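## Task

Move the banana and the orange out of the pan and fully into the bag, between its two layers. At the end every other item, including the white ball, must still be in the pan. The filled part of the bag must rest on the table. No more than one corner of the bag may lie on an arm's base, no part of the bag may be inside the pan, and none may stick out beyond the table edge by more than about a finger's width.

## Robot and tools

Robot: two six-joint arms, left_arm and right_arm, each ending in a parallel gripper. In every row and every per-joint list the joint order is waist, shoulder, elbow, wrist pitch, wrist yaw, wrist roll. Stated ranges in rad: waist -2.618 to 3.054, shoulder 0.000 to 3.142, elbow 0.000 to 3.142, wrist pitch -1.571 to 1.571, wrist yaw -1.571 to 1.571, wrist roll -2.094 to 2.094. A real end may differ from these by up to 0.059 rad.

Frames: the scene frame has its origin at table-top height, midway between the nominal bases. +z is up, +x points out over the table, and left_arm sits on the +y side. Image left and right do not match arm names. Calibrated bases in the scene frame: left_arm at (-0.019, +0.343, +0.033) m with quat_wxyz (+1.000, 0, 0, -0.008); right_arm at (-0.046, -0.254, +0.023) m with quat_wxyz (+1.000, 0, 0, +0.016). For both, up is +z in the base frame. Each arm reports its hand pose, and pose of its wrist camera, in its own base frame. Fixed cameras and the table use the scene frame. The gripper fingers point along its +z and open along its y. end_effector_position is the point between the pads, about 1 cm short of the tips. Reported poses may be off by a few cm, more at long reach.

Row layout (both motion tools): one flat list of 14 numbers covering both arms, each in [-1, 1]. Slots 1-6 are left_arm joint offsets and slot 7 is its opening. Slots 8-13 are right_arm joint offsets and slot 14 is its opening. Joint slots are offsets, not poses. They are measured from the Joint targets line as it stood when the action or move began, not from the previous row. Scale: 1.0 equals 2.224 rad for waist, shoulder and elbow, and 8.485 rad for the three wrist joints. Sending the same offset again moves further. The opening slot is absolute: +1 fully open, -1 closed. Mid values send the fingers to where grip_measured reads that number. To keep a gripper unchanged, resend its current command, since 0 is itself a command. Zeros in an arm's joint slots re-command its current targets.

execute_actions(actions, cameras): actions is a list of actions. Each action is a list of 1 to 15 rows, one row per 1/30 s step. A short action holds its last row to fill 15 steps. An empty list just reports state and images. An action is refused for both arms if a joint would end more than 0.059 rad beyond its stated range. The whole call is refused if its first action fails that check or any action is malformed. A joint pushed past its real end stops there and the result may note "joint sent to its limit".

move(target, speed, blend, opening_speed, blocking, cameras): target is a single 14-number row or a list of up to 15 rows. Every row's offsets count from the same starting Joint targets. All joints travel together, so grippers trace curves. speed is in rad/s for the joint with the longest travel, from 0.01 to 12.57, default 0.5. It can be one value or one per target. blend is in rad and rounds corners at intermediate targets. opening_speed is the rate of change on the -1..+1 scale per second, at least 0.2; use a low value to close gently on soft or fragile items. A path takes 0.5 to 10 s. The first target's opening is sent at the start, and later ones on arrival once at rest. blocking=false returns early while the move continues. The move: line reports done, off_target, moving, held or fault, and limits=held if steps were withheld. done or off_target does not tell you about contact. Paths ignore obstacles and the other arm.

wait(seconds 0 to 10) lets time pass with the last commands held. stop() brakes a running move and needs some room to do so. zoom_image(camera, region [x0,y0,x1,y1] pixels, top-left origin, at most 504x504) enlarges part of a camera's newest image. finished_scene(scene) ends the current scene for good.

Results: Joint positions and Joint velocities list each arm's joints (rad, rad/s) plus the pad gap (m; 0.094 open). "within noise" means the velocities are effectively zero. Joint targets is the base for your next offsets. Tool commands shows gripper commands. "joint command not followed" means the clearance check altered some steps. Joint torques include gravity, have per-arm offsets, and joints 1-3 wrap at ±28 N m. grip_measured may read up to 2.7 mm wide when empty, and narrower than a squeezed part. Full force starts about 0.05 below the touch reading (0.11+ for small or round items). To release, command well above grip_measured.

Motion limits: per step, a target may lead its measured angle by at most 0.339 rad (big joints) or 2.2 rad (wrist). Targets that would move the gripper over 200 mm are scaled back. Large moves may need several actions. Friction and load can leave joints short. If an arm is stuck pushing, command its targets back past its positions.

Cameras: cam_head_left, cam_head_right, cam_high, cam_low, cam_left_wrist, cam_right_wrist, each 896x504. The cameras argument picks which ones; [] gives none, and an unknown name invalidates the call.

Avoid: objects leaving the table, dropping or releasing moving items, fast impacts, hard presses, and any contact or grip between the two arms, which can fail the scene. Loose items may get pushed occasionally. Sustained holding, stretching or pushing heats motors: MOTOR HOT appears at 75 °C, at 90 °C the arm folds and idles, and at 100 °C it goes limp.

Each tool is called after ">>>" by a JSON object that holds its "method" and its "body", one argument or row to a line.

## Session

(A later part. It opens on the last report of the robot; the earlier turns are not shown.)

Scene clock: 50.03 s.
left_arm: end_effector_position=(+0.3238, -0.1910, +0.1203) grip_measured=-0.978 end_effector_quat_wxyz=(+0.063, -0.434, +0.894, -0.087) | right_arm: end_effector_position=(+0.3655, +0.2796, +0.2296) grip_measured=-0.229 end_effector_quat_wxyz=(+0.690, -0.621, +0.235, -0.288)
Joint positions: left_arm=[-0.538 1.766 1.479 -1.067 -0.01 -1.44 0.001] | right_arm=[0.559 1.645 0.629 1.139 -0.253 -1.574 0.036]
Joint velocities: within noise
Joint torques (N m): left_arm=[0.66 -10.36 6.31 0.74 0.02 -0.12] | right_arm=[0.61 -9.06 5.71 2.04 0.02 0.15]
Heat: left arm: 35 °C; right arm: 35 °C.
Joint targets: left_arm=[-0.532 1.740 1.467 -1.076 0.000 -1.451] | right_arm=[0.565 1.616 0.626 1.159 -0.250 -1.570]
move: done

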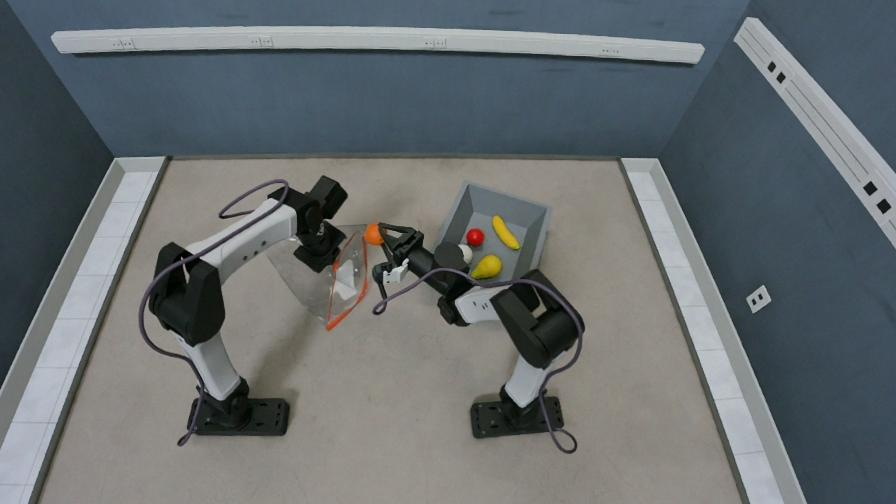

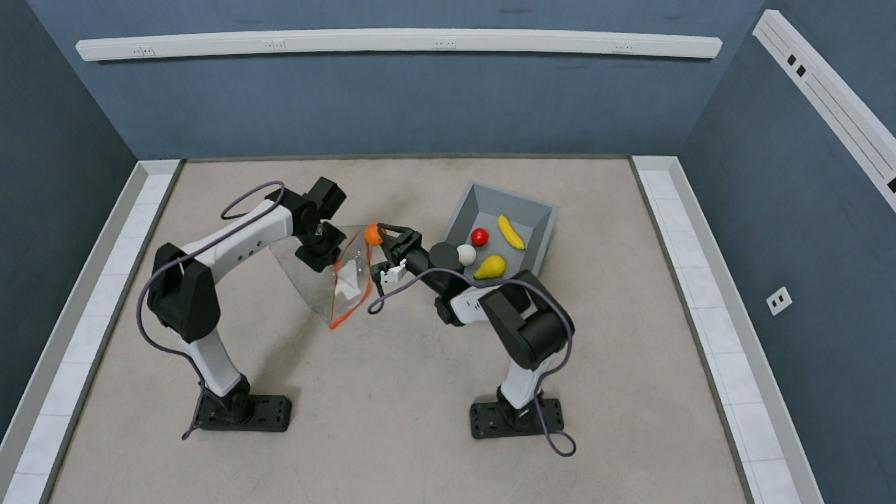

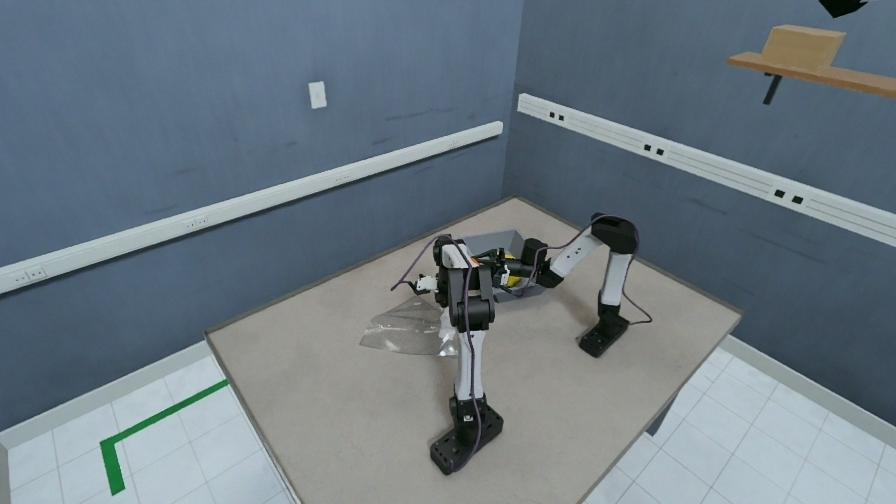

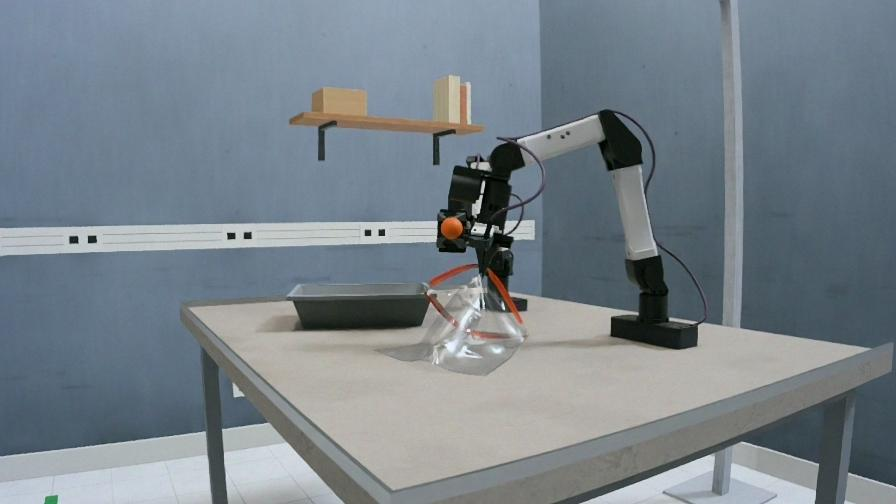

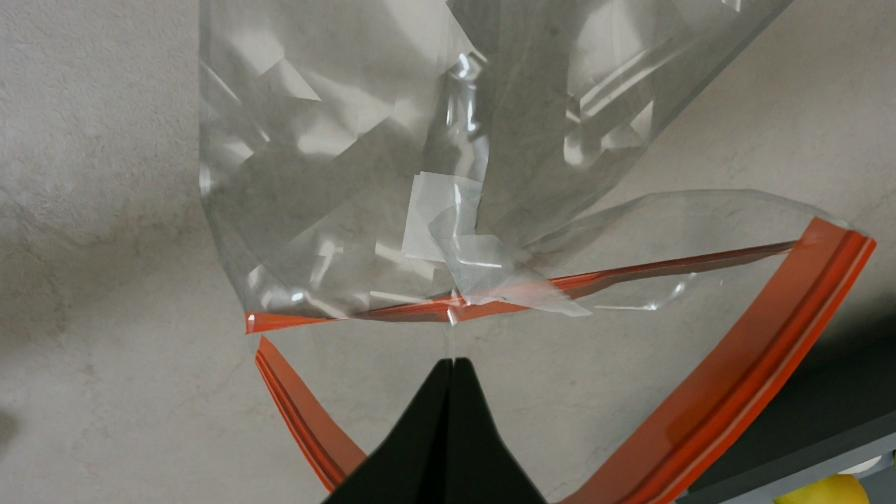

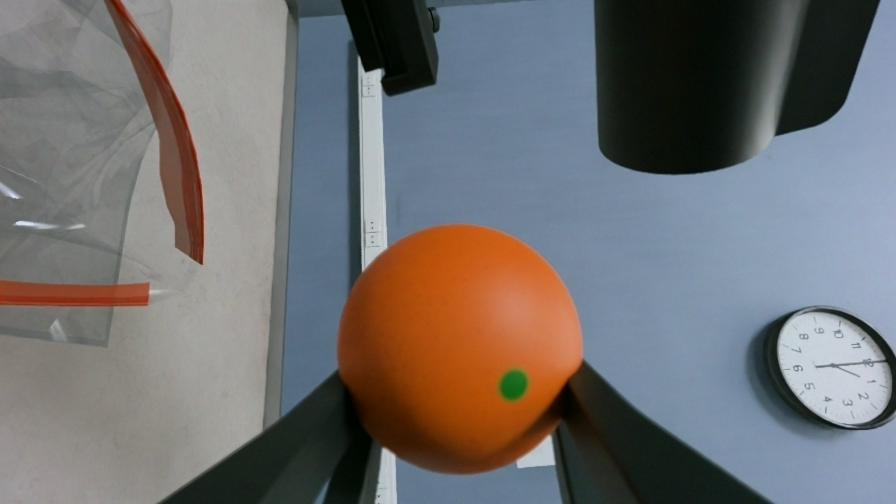

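>>> {"method": "move", "body": {
  "target": [0,0,0,0,0,0,-1,0.0094,0.1569,0,-0.02,0,0,-0.35],
  "speed": 0.25
}}

>>> {"method": "zoom_image", "body": {
  "camera": "cam_head_left",
  "region": [290, 180, 490, 360]
}}

>>> {"method": "zoom_image", "body": {
  "camera": "cam_low",
  "region": [280, 200, 560, 390]
}}

Scene clock: 52.70 s.
left_arm: end_effector_position=(+0.3238, -0.1910, +0.1203) grip_measured=-0.978 end_effector_quat_wxyz=(+0.063, -0.434, +0.894, -0.087) | right_arm: end_effector_position=(+0.3639, +0.2892, +0.0535) grip_measured=-0.229 end_effector_quat_wxyz=(-0.551, +0.749, -0.321, +0.182)
Joint positions: left_arm=[-0.538 1.766 1.479 -1.067 -0.01 -1.44 0.001] | right_arm=[0.579 1.956 0.629 0.983 -0.253 -1.574 0.036]
Joint velocities: within noise
Joint torques (N m): left_arm=[0.66 -10.36 6.28 0.74 0.02 -0.12] | right_arm=[0.75 -7.1 4.29 1.94 -0.07 0.15]
Heat: left arm: 35 °C; right arm: 35 °C.
Joint targets: left_arm=[-0.532 1.740 1.467 -1.076 0.000 -1.451] | right_arm=[0.586 1.965 0.626 0.990 -0.250 -1.570]
move: done

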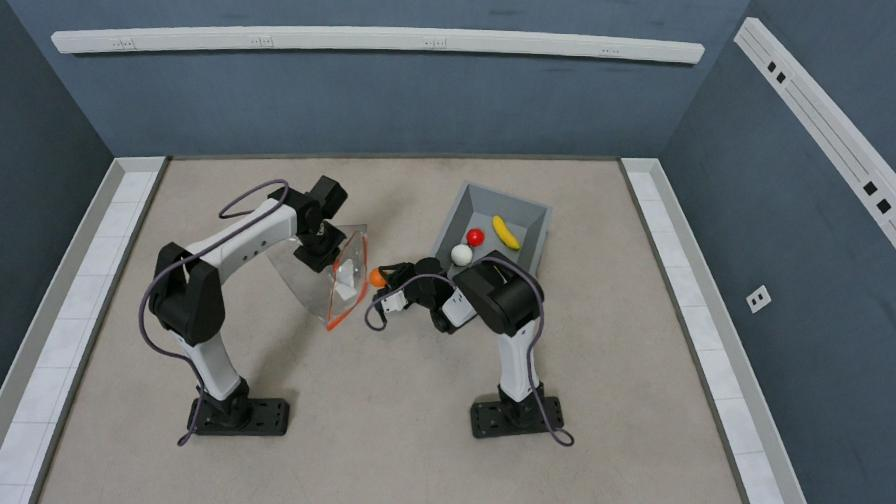

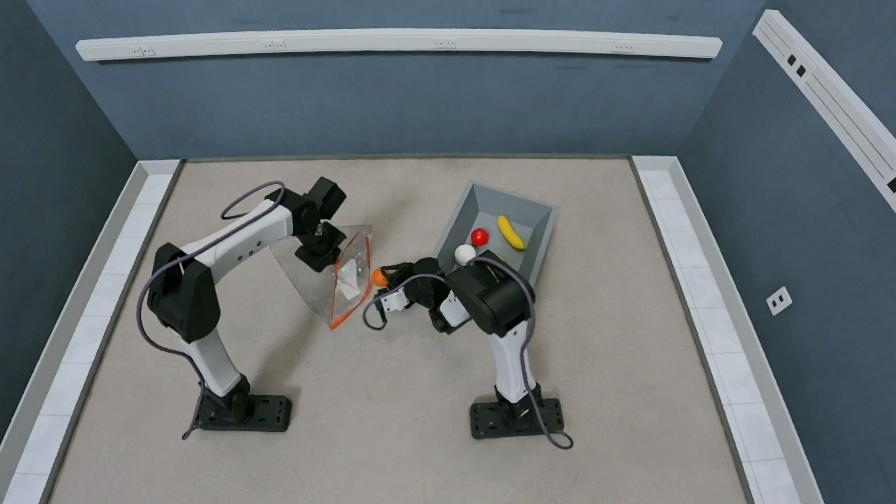

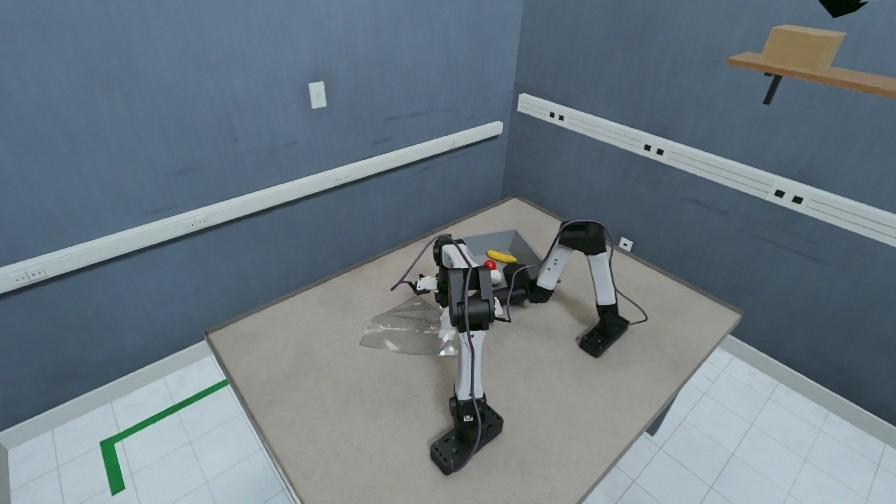

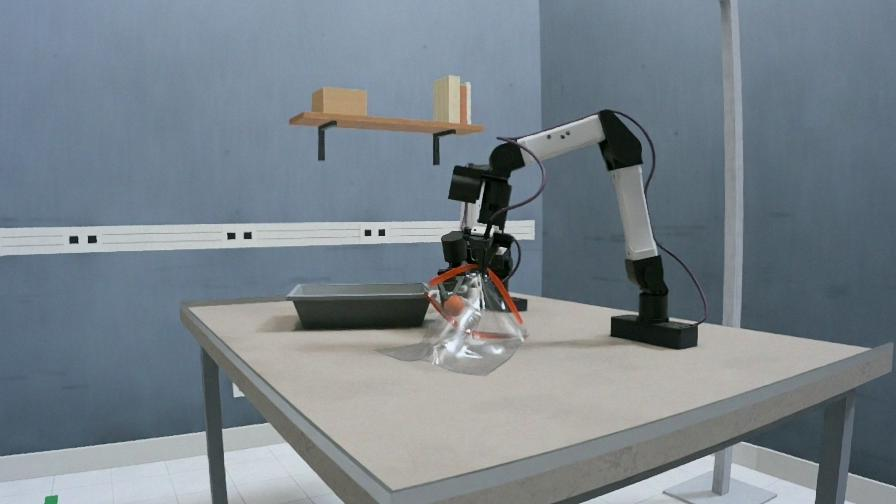

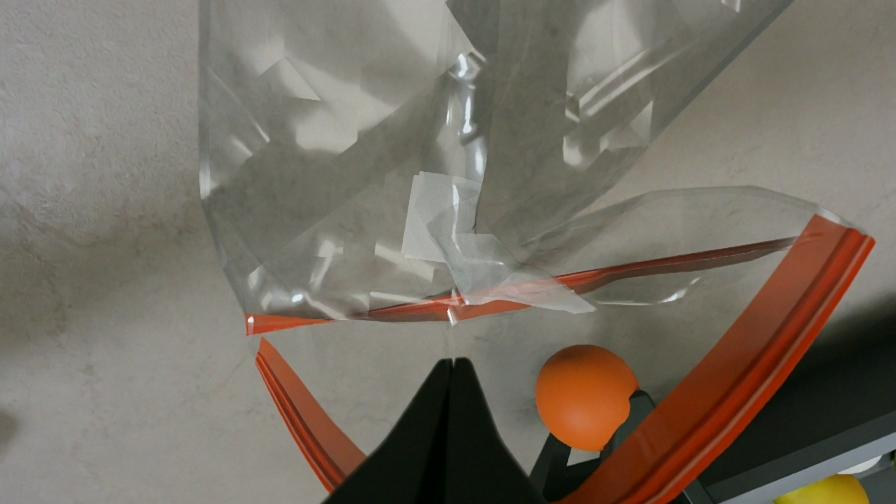

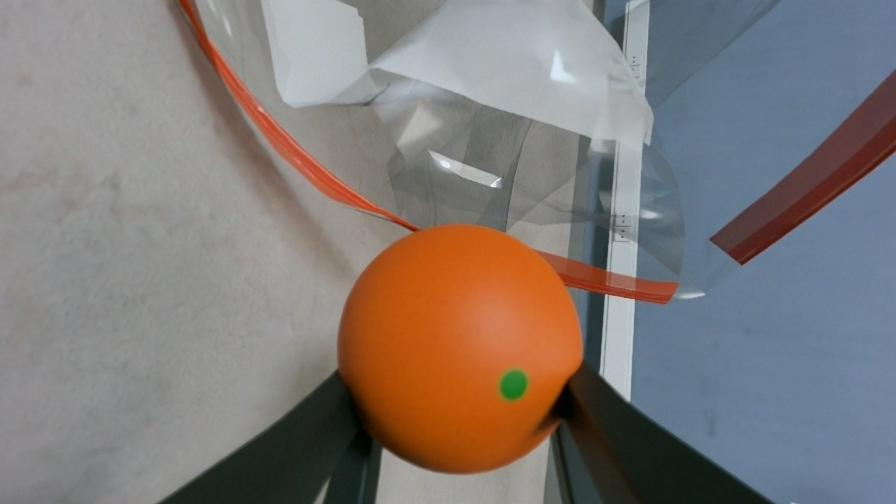

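Scaled by 2.520 from the camera's 896x504 image, which has a finer 1280x720 frame.

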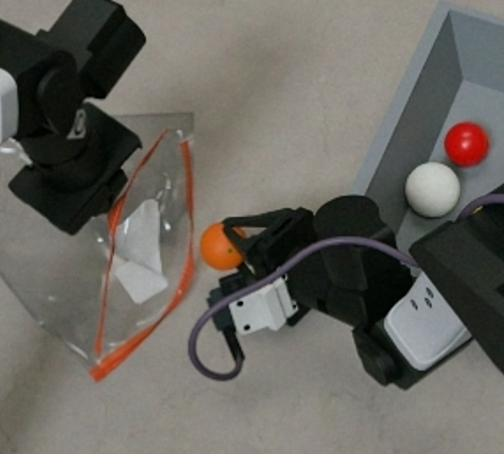

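Scaled by 1.800 from the camera's 896x504 image, which has a finer 1280x720 frame.

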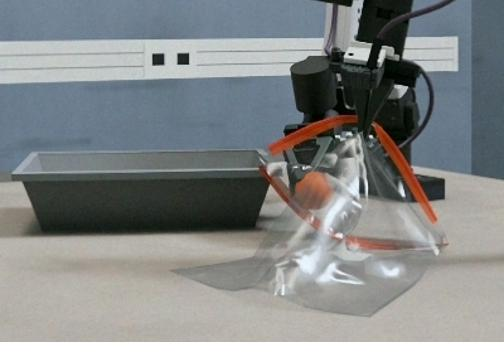

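>>> {"method": "move", "body": {
  "target": [0,0,0,0,0,0,-1,0.0481,0.1442,0.228,-0.0221,0,0,-0.35],
  "speed": 0.2,
  "cameras": ["cam_head_left","cam_low","cam_left_wrist","cam_right_wrist"]
}}

>>> {"method": "zoom_image", "body": {
  "camera": "cam_head_left",
  "region": [290, 180, 490, 360]
}}

>>> {"method": "zoom_image", "body": {
  "camera": "cam_low",
  "region": [280, 200, 560, 390]
}}

Scene clock: 56.37 s.
left_arm: end_effector_position=(+0.3238, -0.1910, +0.1203) grip_measured=-0.978 end_effector_quat_wxyz=(+0.063, -0.434, +0.894, -0.087) | right_arm: end_effector_position=(+0.4115, +0.3928, +0.0288) grip_measured=-0.229 end_effector_quat_wxyz=(-0.553, +0.769, -0.284, +0.148)
Joint positions: left_arm=[-0.538 1.766 1.479 -1.067 -0.01 -1.44 0.001] | right_arm=[0.686 2.271 1.109 0.798 -0.253 -1.574 0.036]
Joint velocities: within noise
Joint torques (N m): left_arm=[0.64 -10.36 6.28 0.73 0.02 -0.12] | right_arm=[0.75 -9.69 7.62 1.9 -0.07 0.15]
Heat: left arm: 35 °C; right arm: 35 °C.
Joint targets: left_arm=[-0.532 1.740 1.467 -1.076 0.000 -1.451] | right_arm=[0.693 2.286 1.133 0.802 -0.250 -1.570]
move: done
Images, in order (width x height): cam_head_left 896x504, cam_low 896x504, cam_left_wrist 896x504, cam_right_wrist 896x504.

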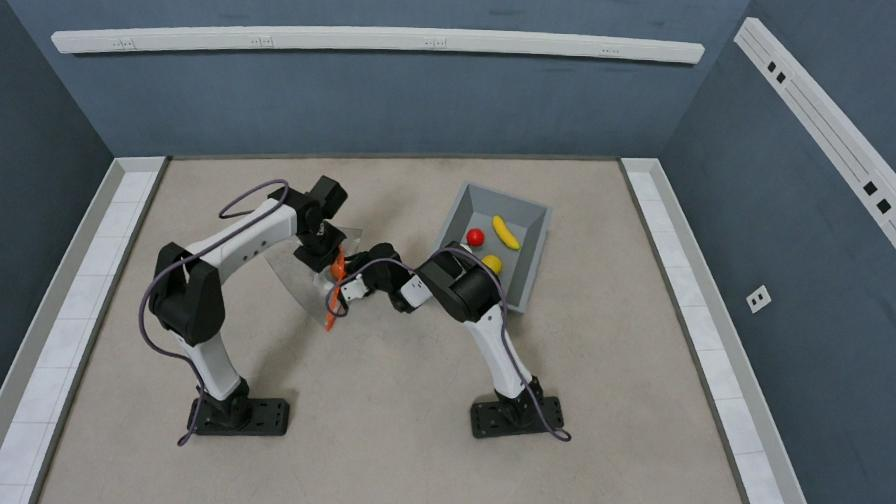

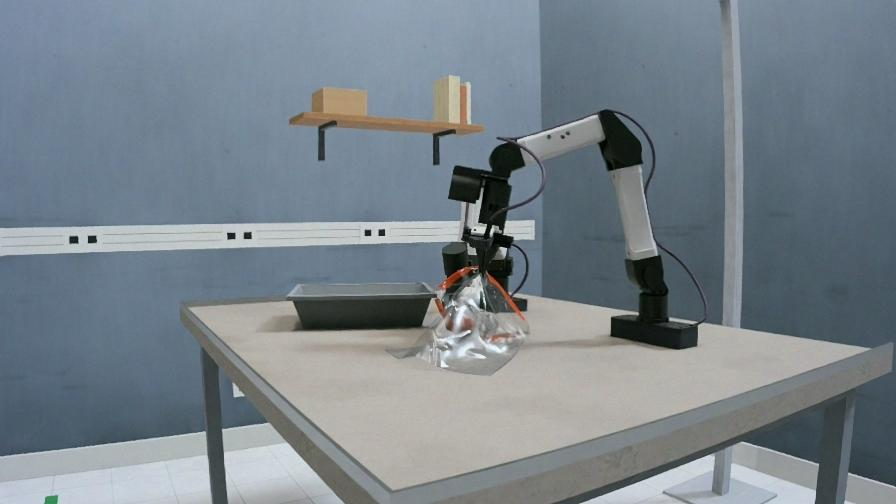

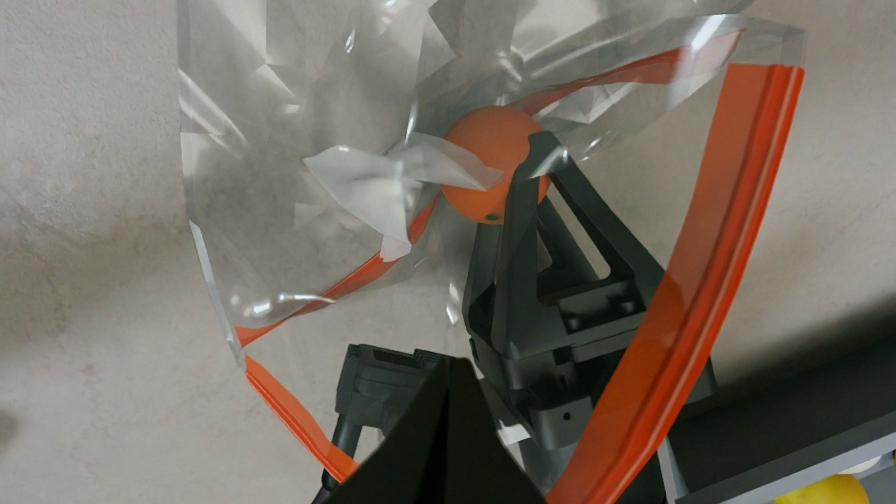

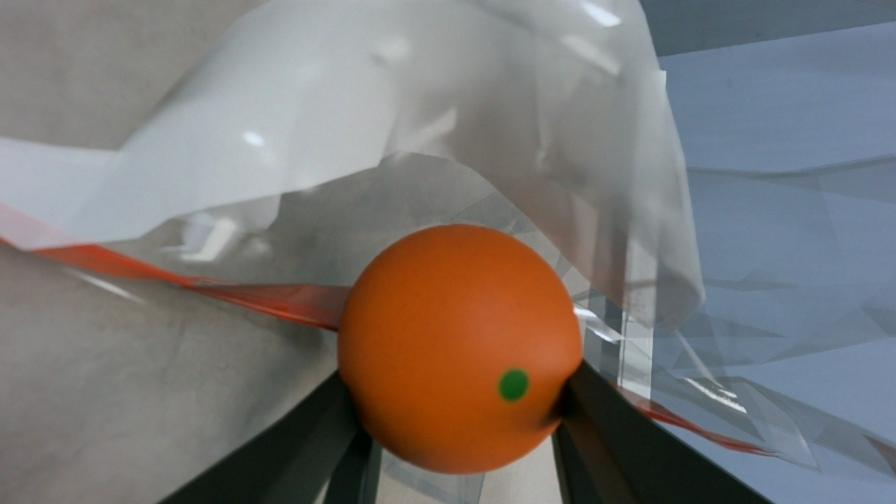

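Scaled by 2.520 from the camera's 896x504 image, which has a finer 1280x720 frame.

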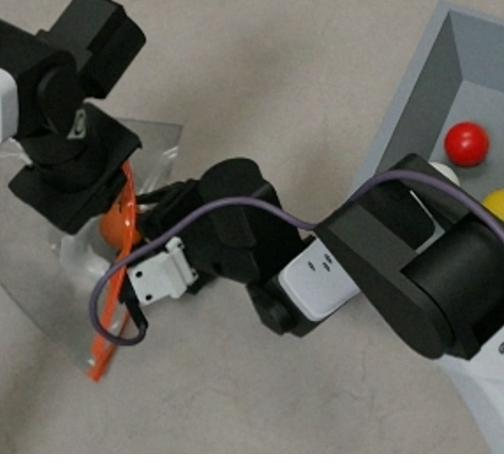

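Scaled by 1.800 from the camera's 896x504 image, which has a finer 1280x720 frame.

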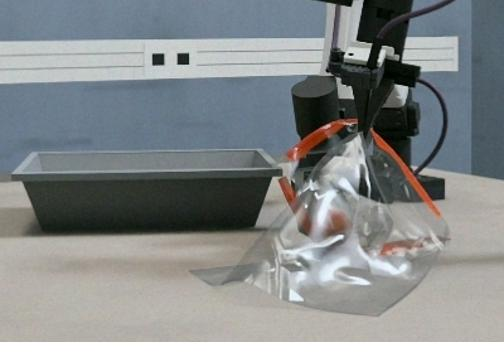

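>>> {"method": "move", "body": {
  "target": [0,0,0,0,0,0,-1,-0.0481,-0.1442,-0.228,0.0221,0,0,-0.35],
  "speed": 0.3,
  "cameras": ["cam_head_left","cam_low","cam_left_wrist","cam_right_wrist"]
}}

>>> {"method": "zoom_image", "body": {
  "camera": "cam_right_wrist",
  "region": [150, 0, 750, 300]
}}

Scene clock: 59.10 s.
left_arm: end_effector_position=(+0.3238, -0.1910, +0.1203) grip_measured=-0.978 end_effector_quat_wxyz=(+0.063, -0.434, +0.894, -0.087) | right_arm: end_effector_position=(+0.3559, +0.2915, +0.0286) grip_measured=-0.229 end_effector_quat_wxyz=(-0.530, +0.765, -0.327, +0.163)
Joint positions: left_arm=[-0.538 1.766 1.479 -1.067 -0.01 -1.44 0.001] | right_arm=[0.593 2.006 0.629 0.967 -0.253 -1.574 0.036]
Joint velocities: within noise
Joint torques (N m): left_arm=[0.65 -10.35 6.28 0.73 0.03 -0.13] | right_arm=[-0.59 -11.55 3.96 2.09 -0.08 0.14]
Heat: left arm: 34 °C; right arm: 36 °C.
Joint targets: left_arm=[-0.532 1.740 1.467 -1.076 0.000 -1.451] | right_arm=[0.586 1.965 0.626 0.990 -0.250 -1.570]
move: off_target (right_arm); right_arm: the shoulder is farthest, 0.040 rad from its target
Images, in order (width x height): cam_head_left 896x504, cam_low 896x504, cam_left_wrist 896x504, cam_right_wrist 896x504.

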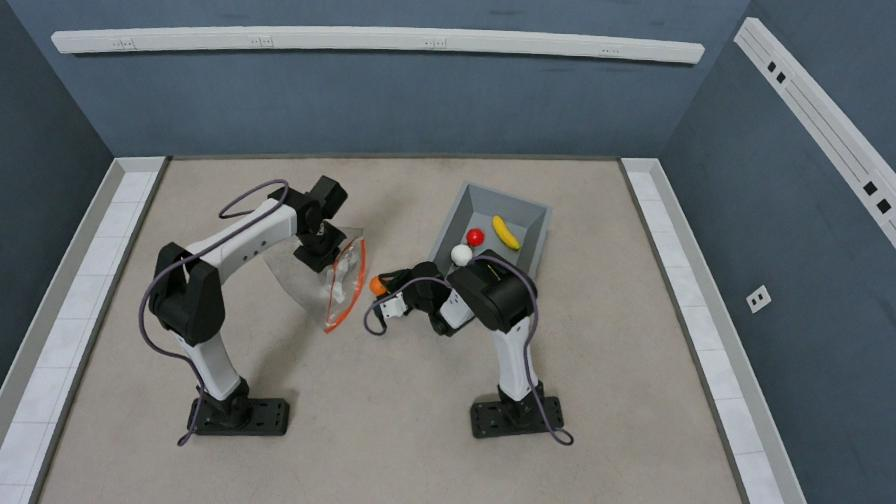

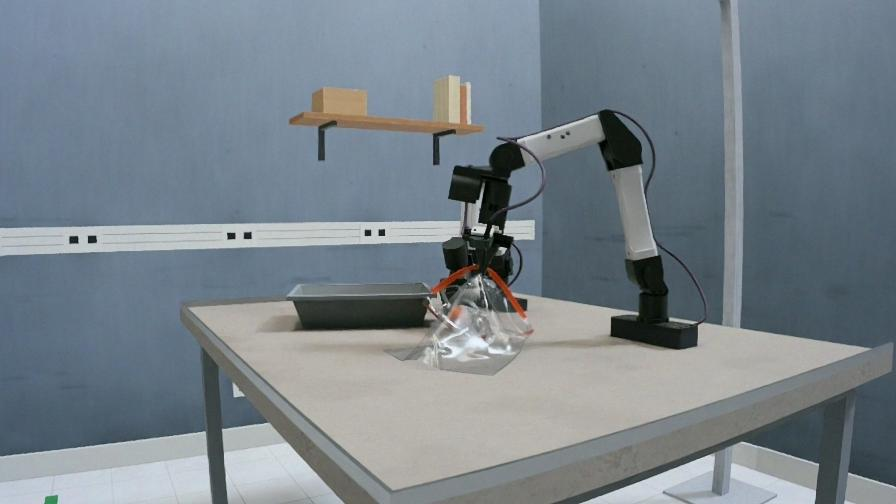

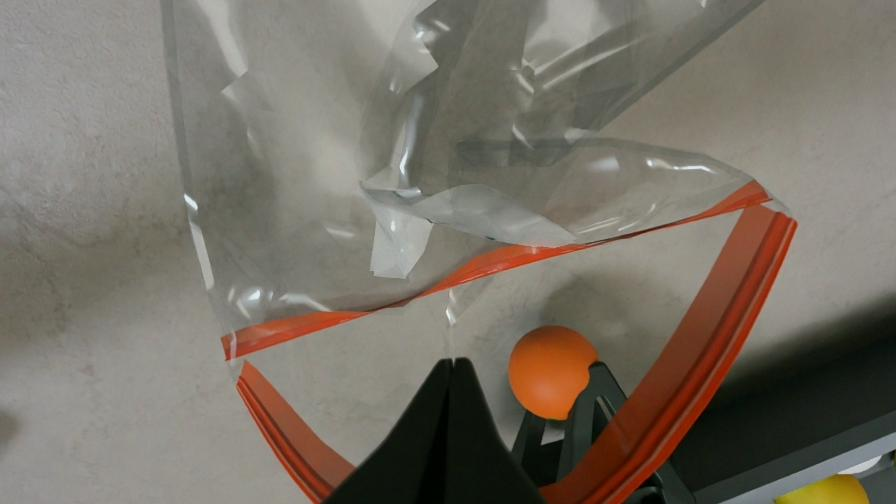

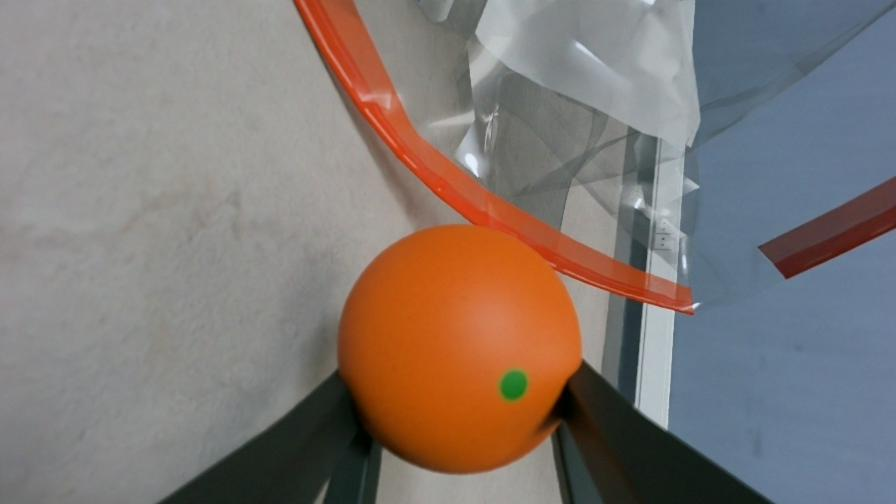

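Region (150, 0, 750, 300) is 600x300 pixels. A region can be at most 504 by 504 pixels.

>>> {"method": "move", "body": {
  "target": [
    [0,0,0,0,0,0,-1,0.0153,-0.082,0.0157,-0.0258,0,0,-0.35],
    [0,0,0,0,0,0,-1,0.0603,0.0985,0.2788,-0.0474,0,0,-0.35]
  ],
  "speed": 0.2,
  "cameras": ["cam_head_left","cam_low","cam_left_wrist","cam_right_wrist"]
}}

>>> {"method": "zoom_image", "body": {
  "camera": "cam_low",
  "region": [380, 230, 560, 390]
}}

Scene clock: 64.20 s.
left_arm: end_effector_position=(+0.3243, -0.1893, +0.1202) grip_measured=-0.978 end_effector_quat_wxyz=(+0.063, -0.436, +0.893, -0.086) | right_arm: end_effector_position=(+0.4136, +0.4135, +0.0781) grip_measured=-0.229 end_effector_quat_wxyz=(-0.551, +0.775, -0.276, +0.138)
Joint positions: left_arm=[-0.533 1.766 1.479 -1.069 -0.01 -1.44 0.001] | right_arm=[0.712 2.17 1.216 0.579 -0.253 -1.574 0.036]
Joint velocities: within noise
Joint torques (N m): left_arm=[0.32 -10.33 6.28 0.74 0.03 -0.12] | right_arm=[0.9 -9.89 9.17 1.99 -0.07 0.14]
Heat: left arm: 34 °C; right arm: 37 °C.
Joint targets: left_arm=[-0.532 1.740 1.467 -1.076 0.000 -1.451] | right_arm=[0.720 2.184 1.246 0.588 -0.250 -1.570]
move: done
Images, in order (width x height): cam_head_left 896x504, cam_low 896x504, cam_left_wrist 896x504, cam_right_wrist 896x504.

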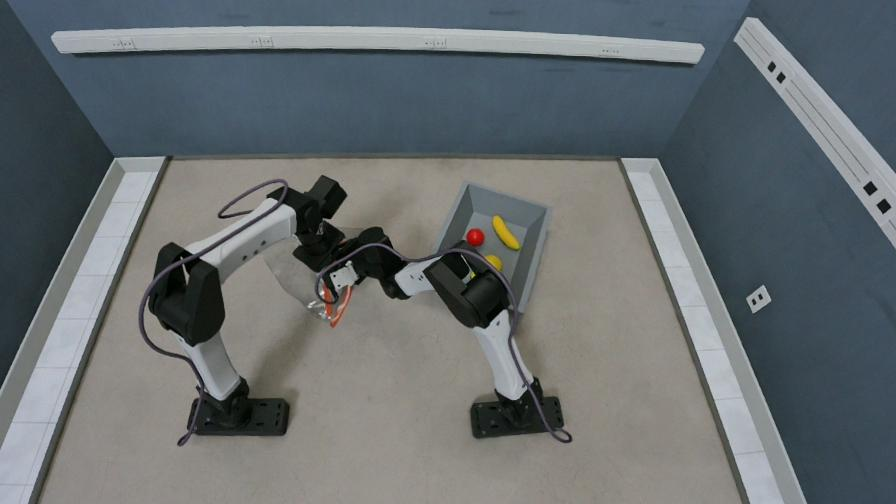

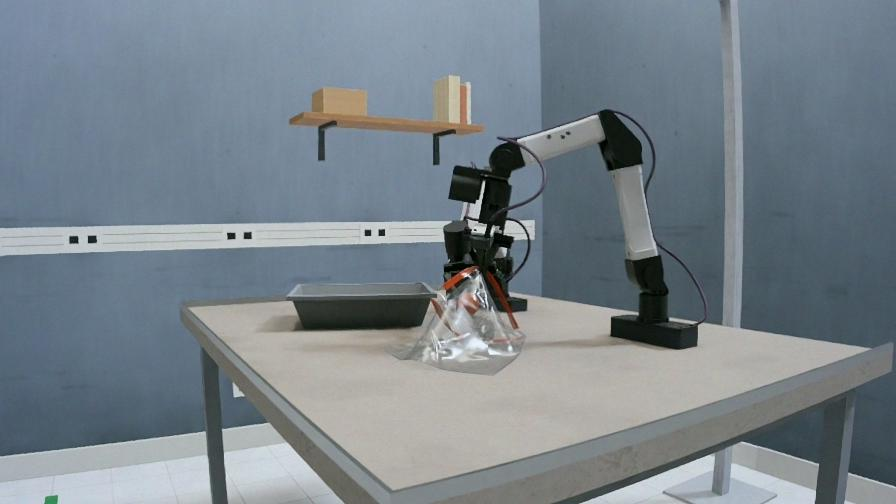

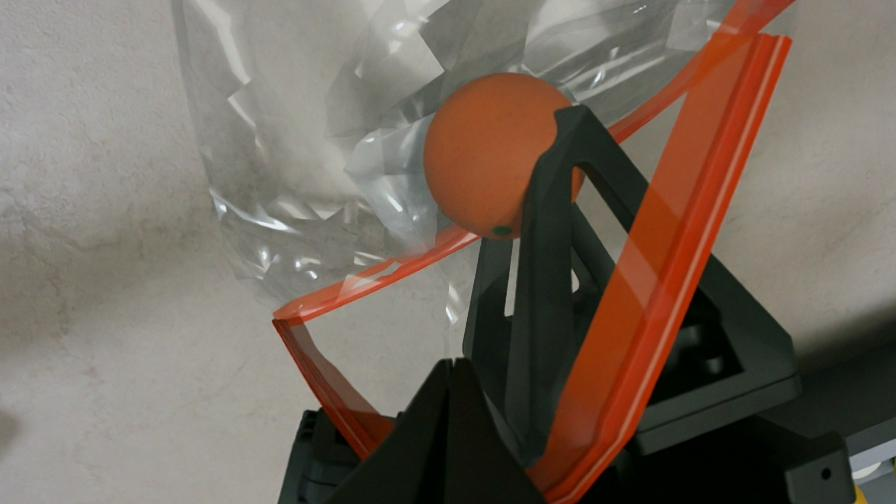

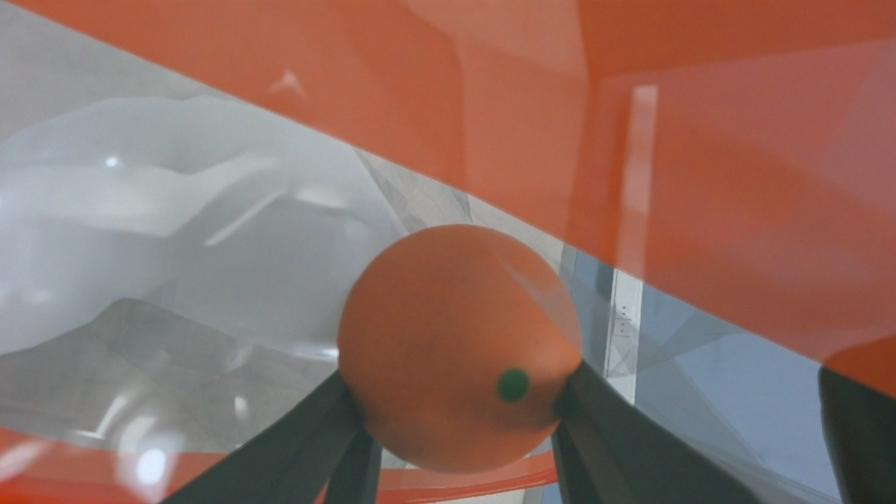

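Scaled by 2.800 from the camera's 896x504 image, which has a finer 1280x720 frame.

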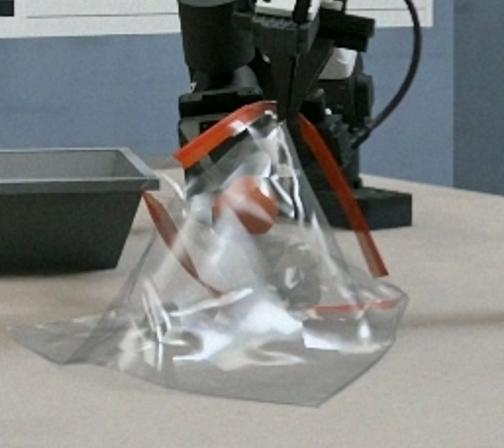

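>>> {"method": "move", "body": {
  "target": [0,0,0,0,0,0,-1,0,0.0647,-0.0103,0.0197,0,0,-0.35],
  "speed": 0.15,
  "cameras": ["cam_left_wrist","cam_right_wrist","cam_low"]
}}

>>> {"method": "zoom_image", "body": {
  "camera": "cam_low",
  "region": [380, 230, 560, 390]
}}

Scene clock: 66.40 s.
left_arm: end_effector_position=(+0.3243, -0.1893, +0.1202) grip_measured=-0.978 end_effector_quat_wxyz=(+0.063, -0.436, +0.893, -0.086) | right_arm: end_effector_position=(+0.4173, +0.4166, +0.0306) grip_measured=-0.229 end_effector_quat_wxyz=(-0.554, +0.773, -0.274, +0.140)
Joint positions: left_arm=[-0.533 1.766 1.479 -1.069 -0.01 -1.44 0.001] | right_arm=[0.712 2.315 1.216 0.732 -0.253 -1.574 0.036]
Joint velocities: within noise
Joint torques (N m): left_arm=[0.29 -10.35 6.31 0.74 0.02 -0.13] | right_arm=[0.88 -10.41 6.31 2.07 -0.07 0.14]
Heat: left arm: 34 °C; right arm: 38 °C.
Joint targets: left_arm=[-0.532 1.740 1.467 -1.076 0.000 -1.451] | right_arm=[0.720 2.328 1.223 0.755 -0.250 -1.570]
move: done
Images, in order (width x height): cam_low 896x504, cam_left_wrist 896x504, cam_right_wrist 896x504.

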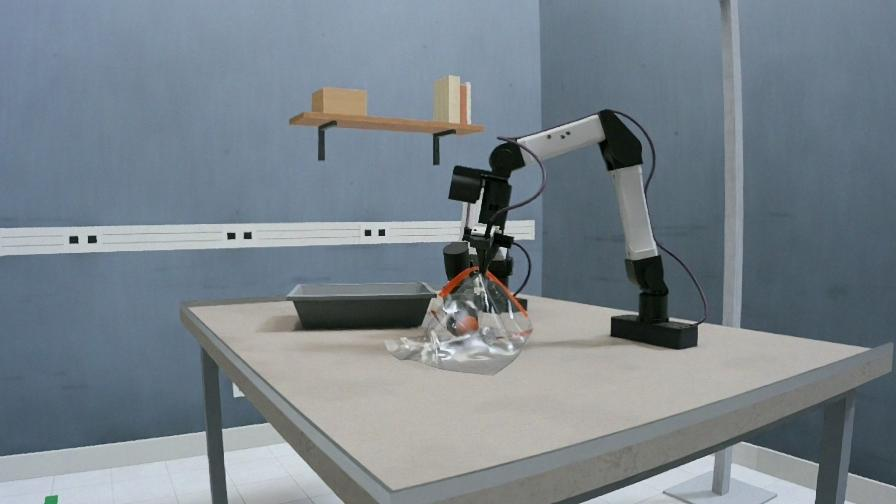

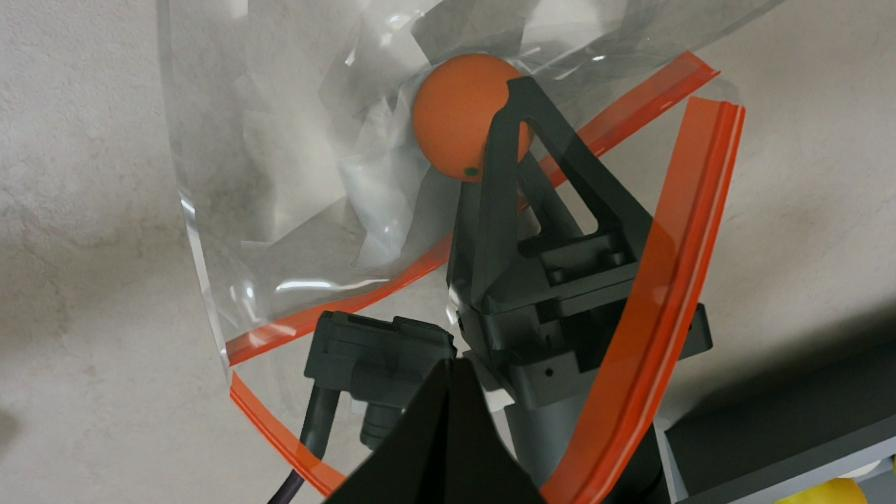

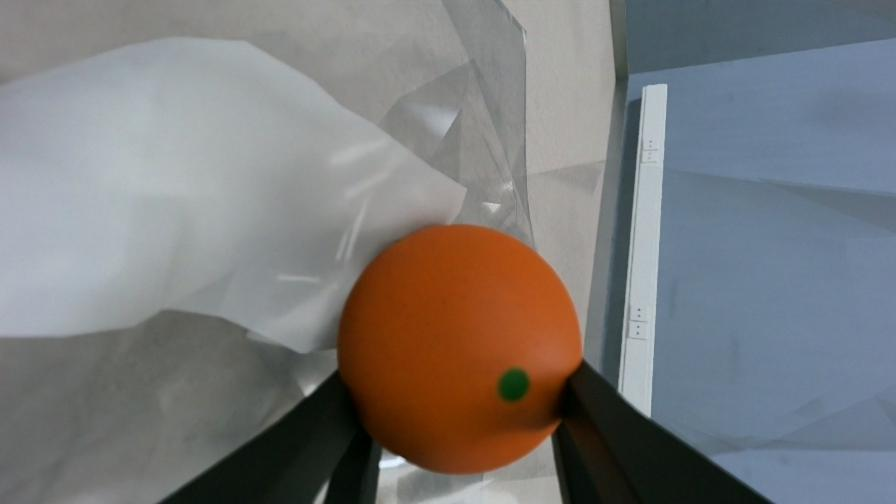

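Scaled by 2.800 from the camera's 896x504 image, which has a finer 1280x720 frame.

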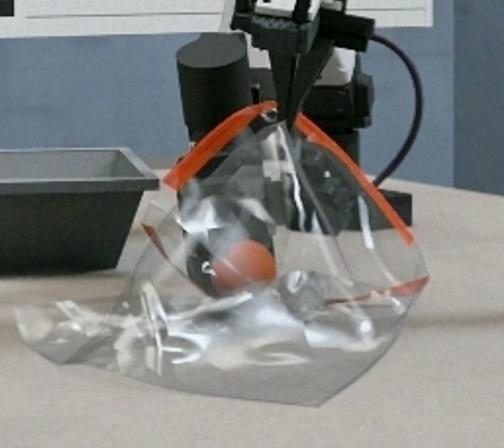

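>>> {"method": "move", "body": {
  "target": [0,0,0,0,0,0,-1,0,0.02,0,0.0053,0,0,-0.35],
  "speed": 0.15,
  "cameras": []
}}

>>> {"method": "move", "body": {
  "target": [0,0,0,0,0,0,-1,0,0,0,0,0,0,0.15],
  "opening_speed": 0.3,
  "cameras": ["cam_right_wrist","cam_left_wrist"]
}}

Scene clock: 67.63 s.
left_arm: end_effector_position=(+0.3243, -0.1893, +0.1202) grip_measured=-0.978 end_effector_quat_wxyz=(+0.063, -0.436, +0.893, -0.086) | right_arm: end_effector_position=(+0.4173, +0.4166, +0.0161) grip_measured=-0.229 end_effector_quat_wxyz=(-0.555, +0.773, -0.274, +0.141)
Joint positions: left_arm=[-0.533 1.766 1.479 -1.069 -0.01 -1.44 0.001] | right_arm=[0.712 2.358 1.216 0.778 -0.253 -1.574 0.036]
Joint velocities: within noise
Joint torques (N m): left_arm=[0.29 -10.33 6.31 0.74 0.02 -0.12] | right_arm=[0.88 -10.41 6.11 2.05 -0.08 0.15]
Heat: left arm: 34 °C; right arm: 38 °C.
Joint targets: left_arm=[-0.532 1.740 1.467 -1.076 0.000 -1.451] | right_arm=[0.720 2.372 1.223 0.800 -0.250 -1.570]
move: done
No camera images: "cameras" was empty.

Scene clock: 69.50 s.
left_arm: end_effector_position=(+0.3243, -0.1893, +0.1202) grip_measured=-0.978 end_effector_quat_wxyz=(+0.063, -0.436, +0.893, -0.086) | right_arm: end_effector_position=(+0.4182, +0.4174, +0.0193) grip_measured=+0.148 end_effector_quat_wxyz=(-0.560, +0.770, -0.272, +0.144)
Joint positions: left_arm=[-0.533 1.766 1.479 -1.069 -0.01 -1.44 0.001] | right_arm=[0.712 2.358 1.216 0.792 -0.253 -1.574 0.054]
Joint velocities: within noise
Joint torques (N m): left_arm=[0.29 -10.36 6.31 0.74 0.03 -0.12] | right_arm=[0.9 -10.41 6.12 1.94 -0.07 0.15]
Heat: left arm: 34 °C; right arm: 38 °C.
Joint targets: left_arm=[-0.532 1.740 1.467 -1.076 0.000 -1.451] | right_arm=[0.720 2.372 1.223 0.800 -0.250 -1.570]
move: done
Images, in order (width x height): cam_left_wrist 896x504, cam_right_wrist 896x504.

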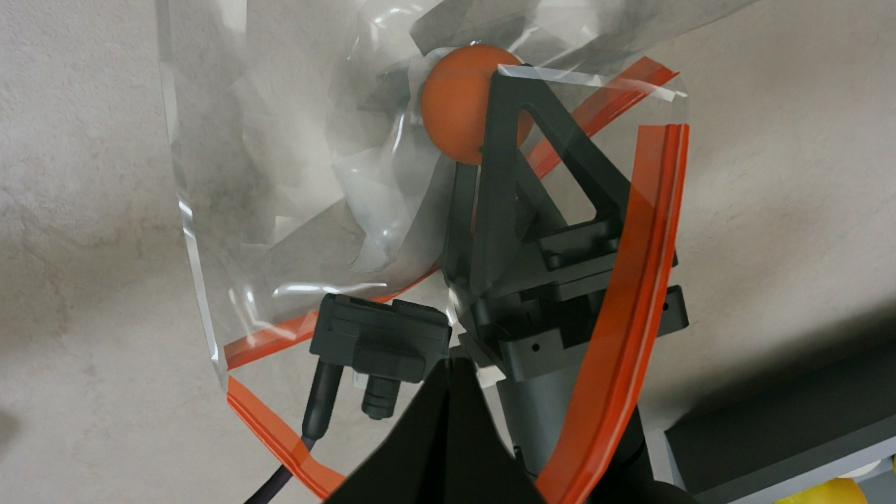

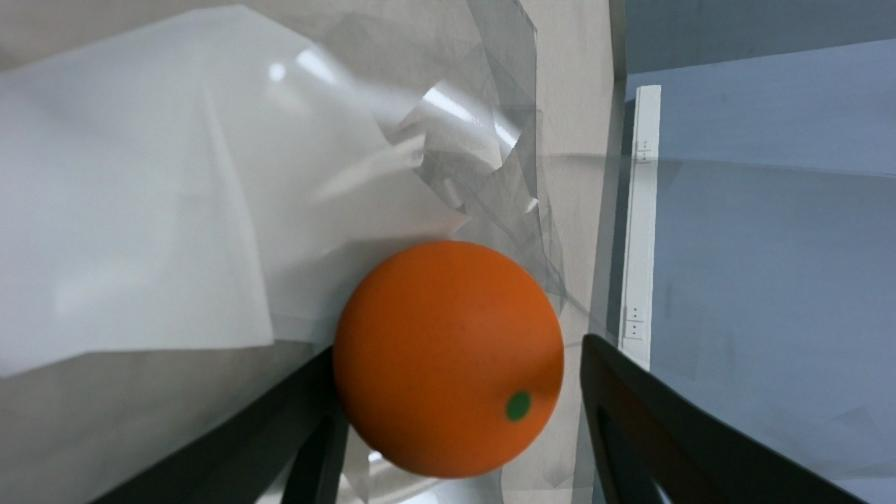

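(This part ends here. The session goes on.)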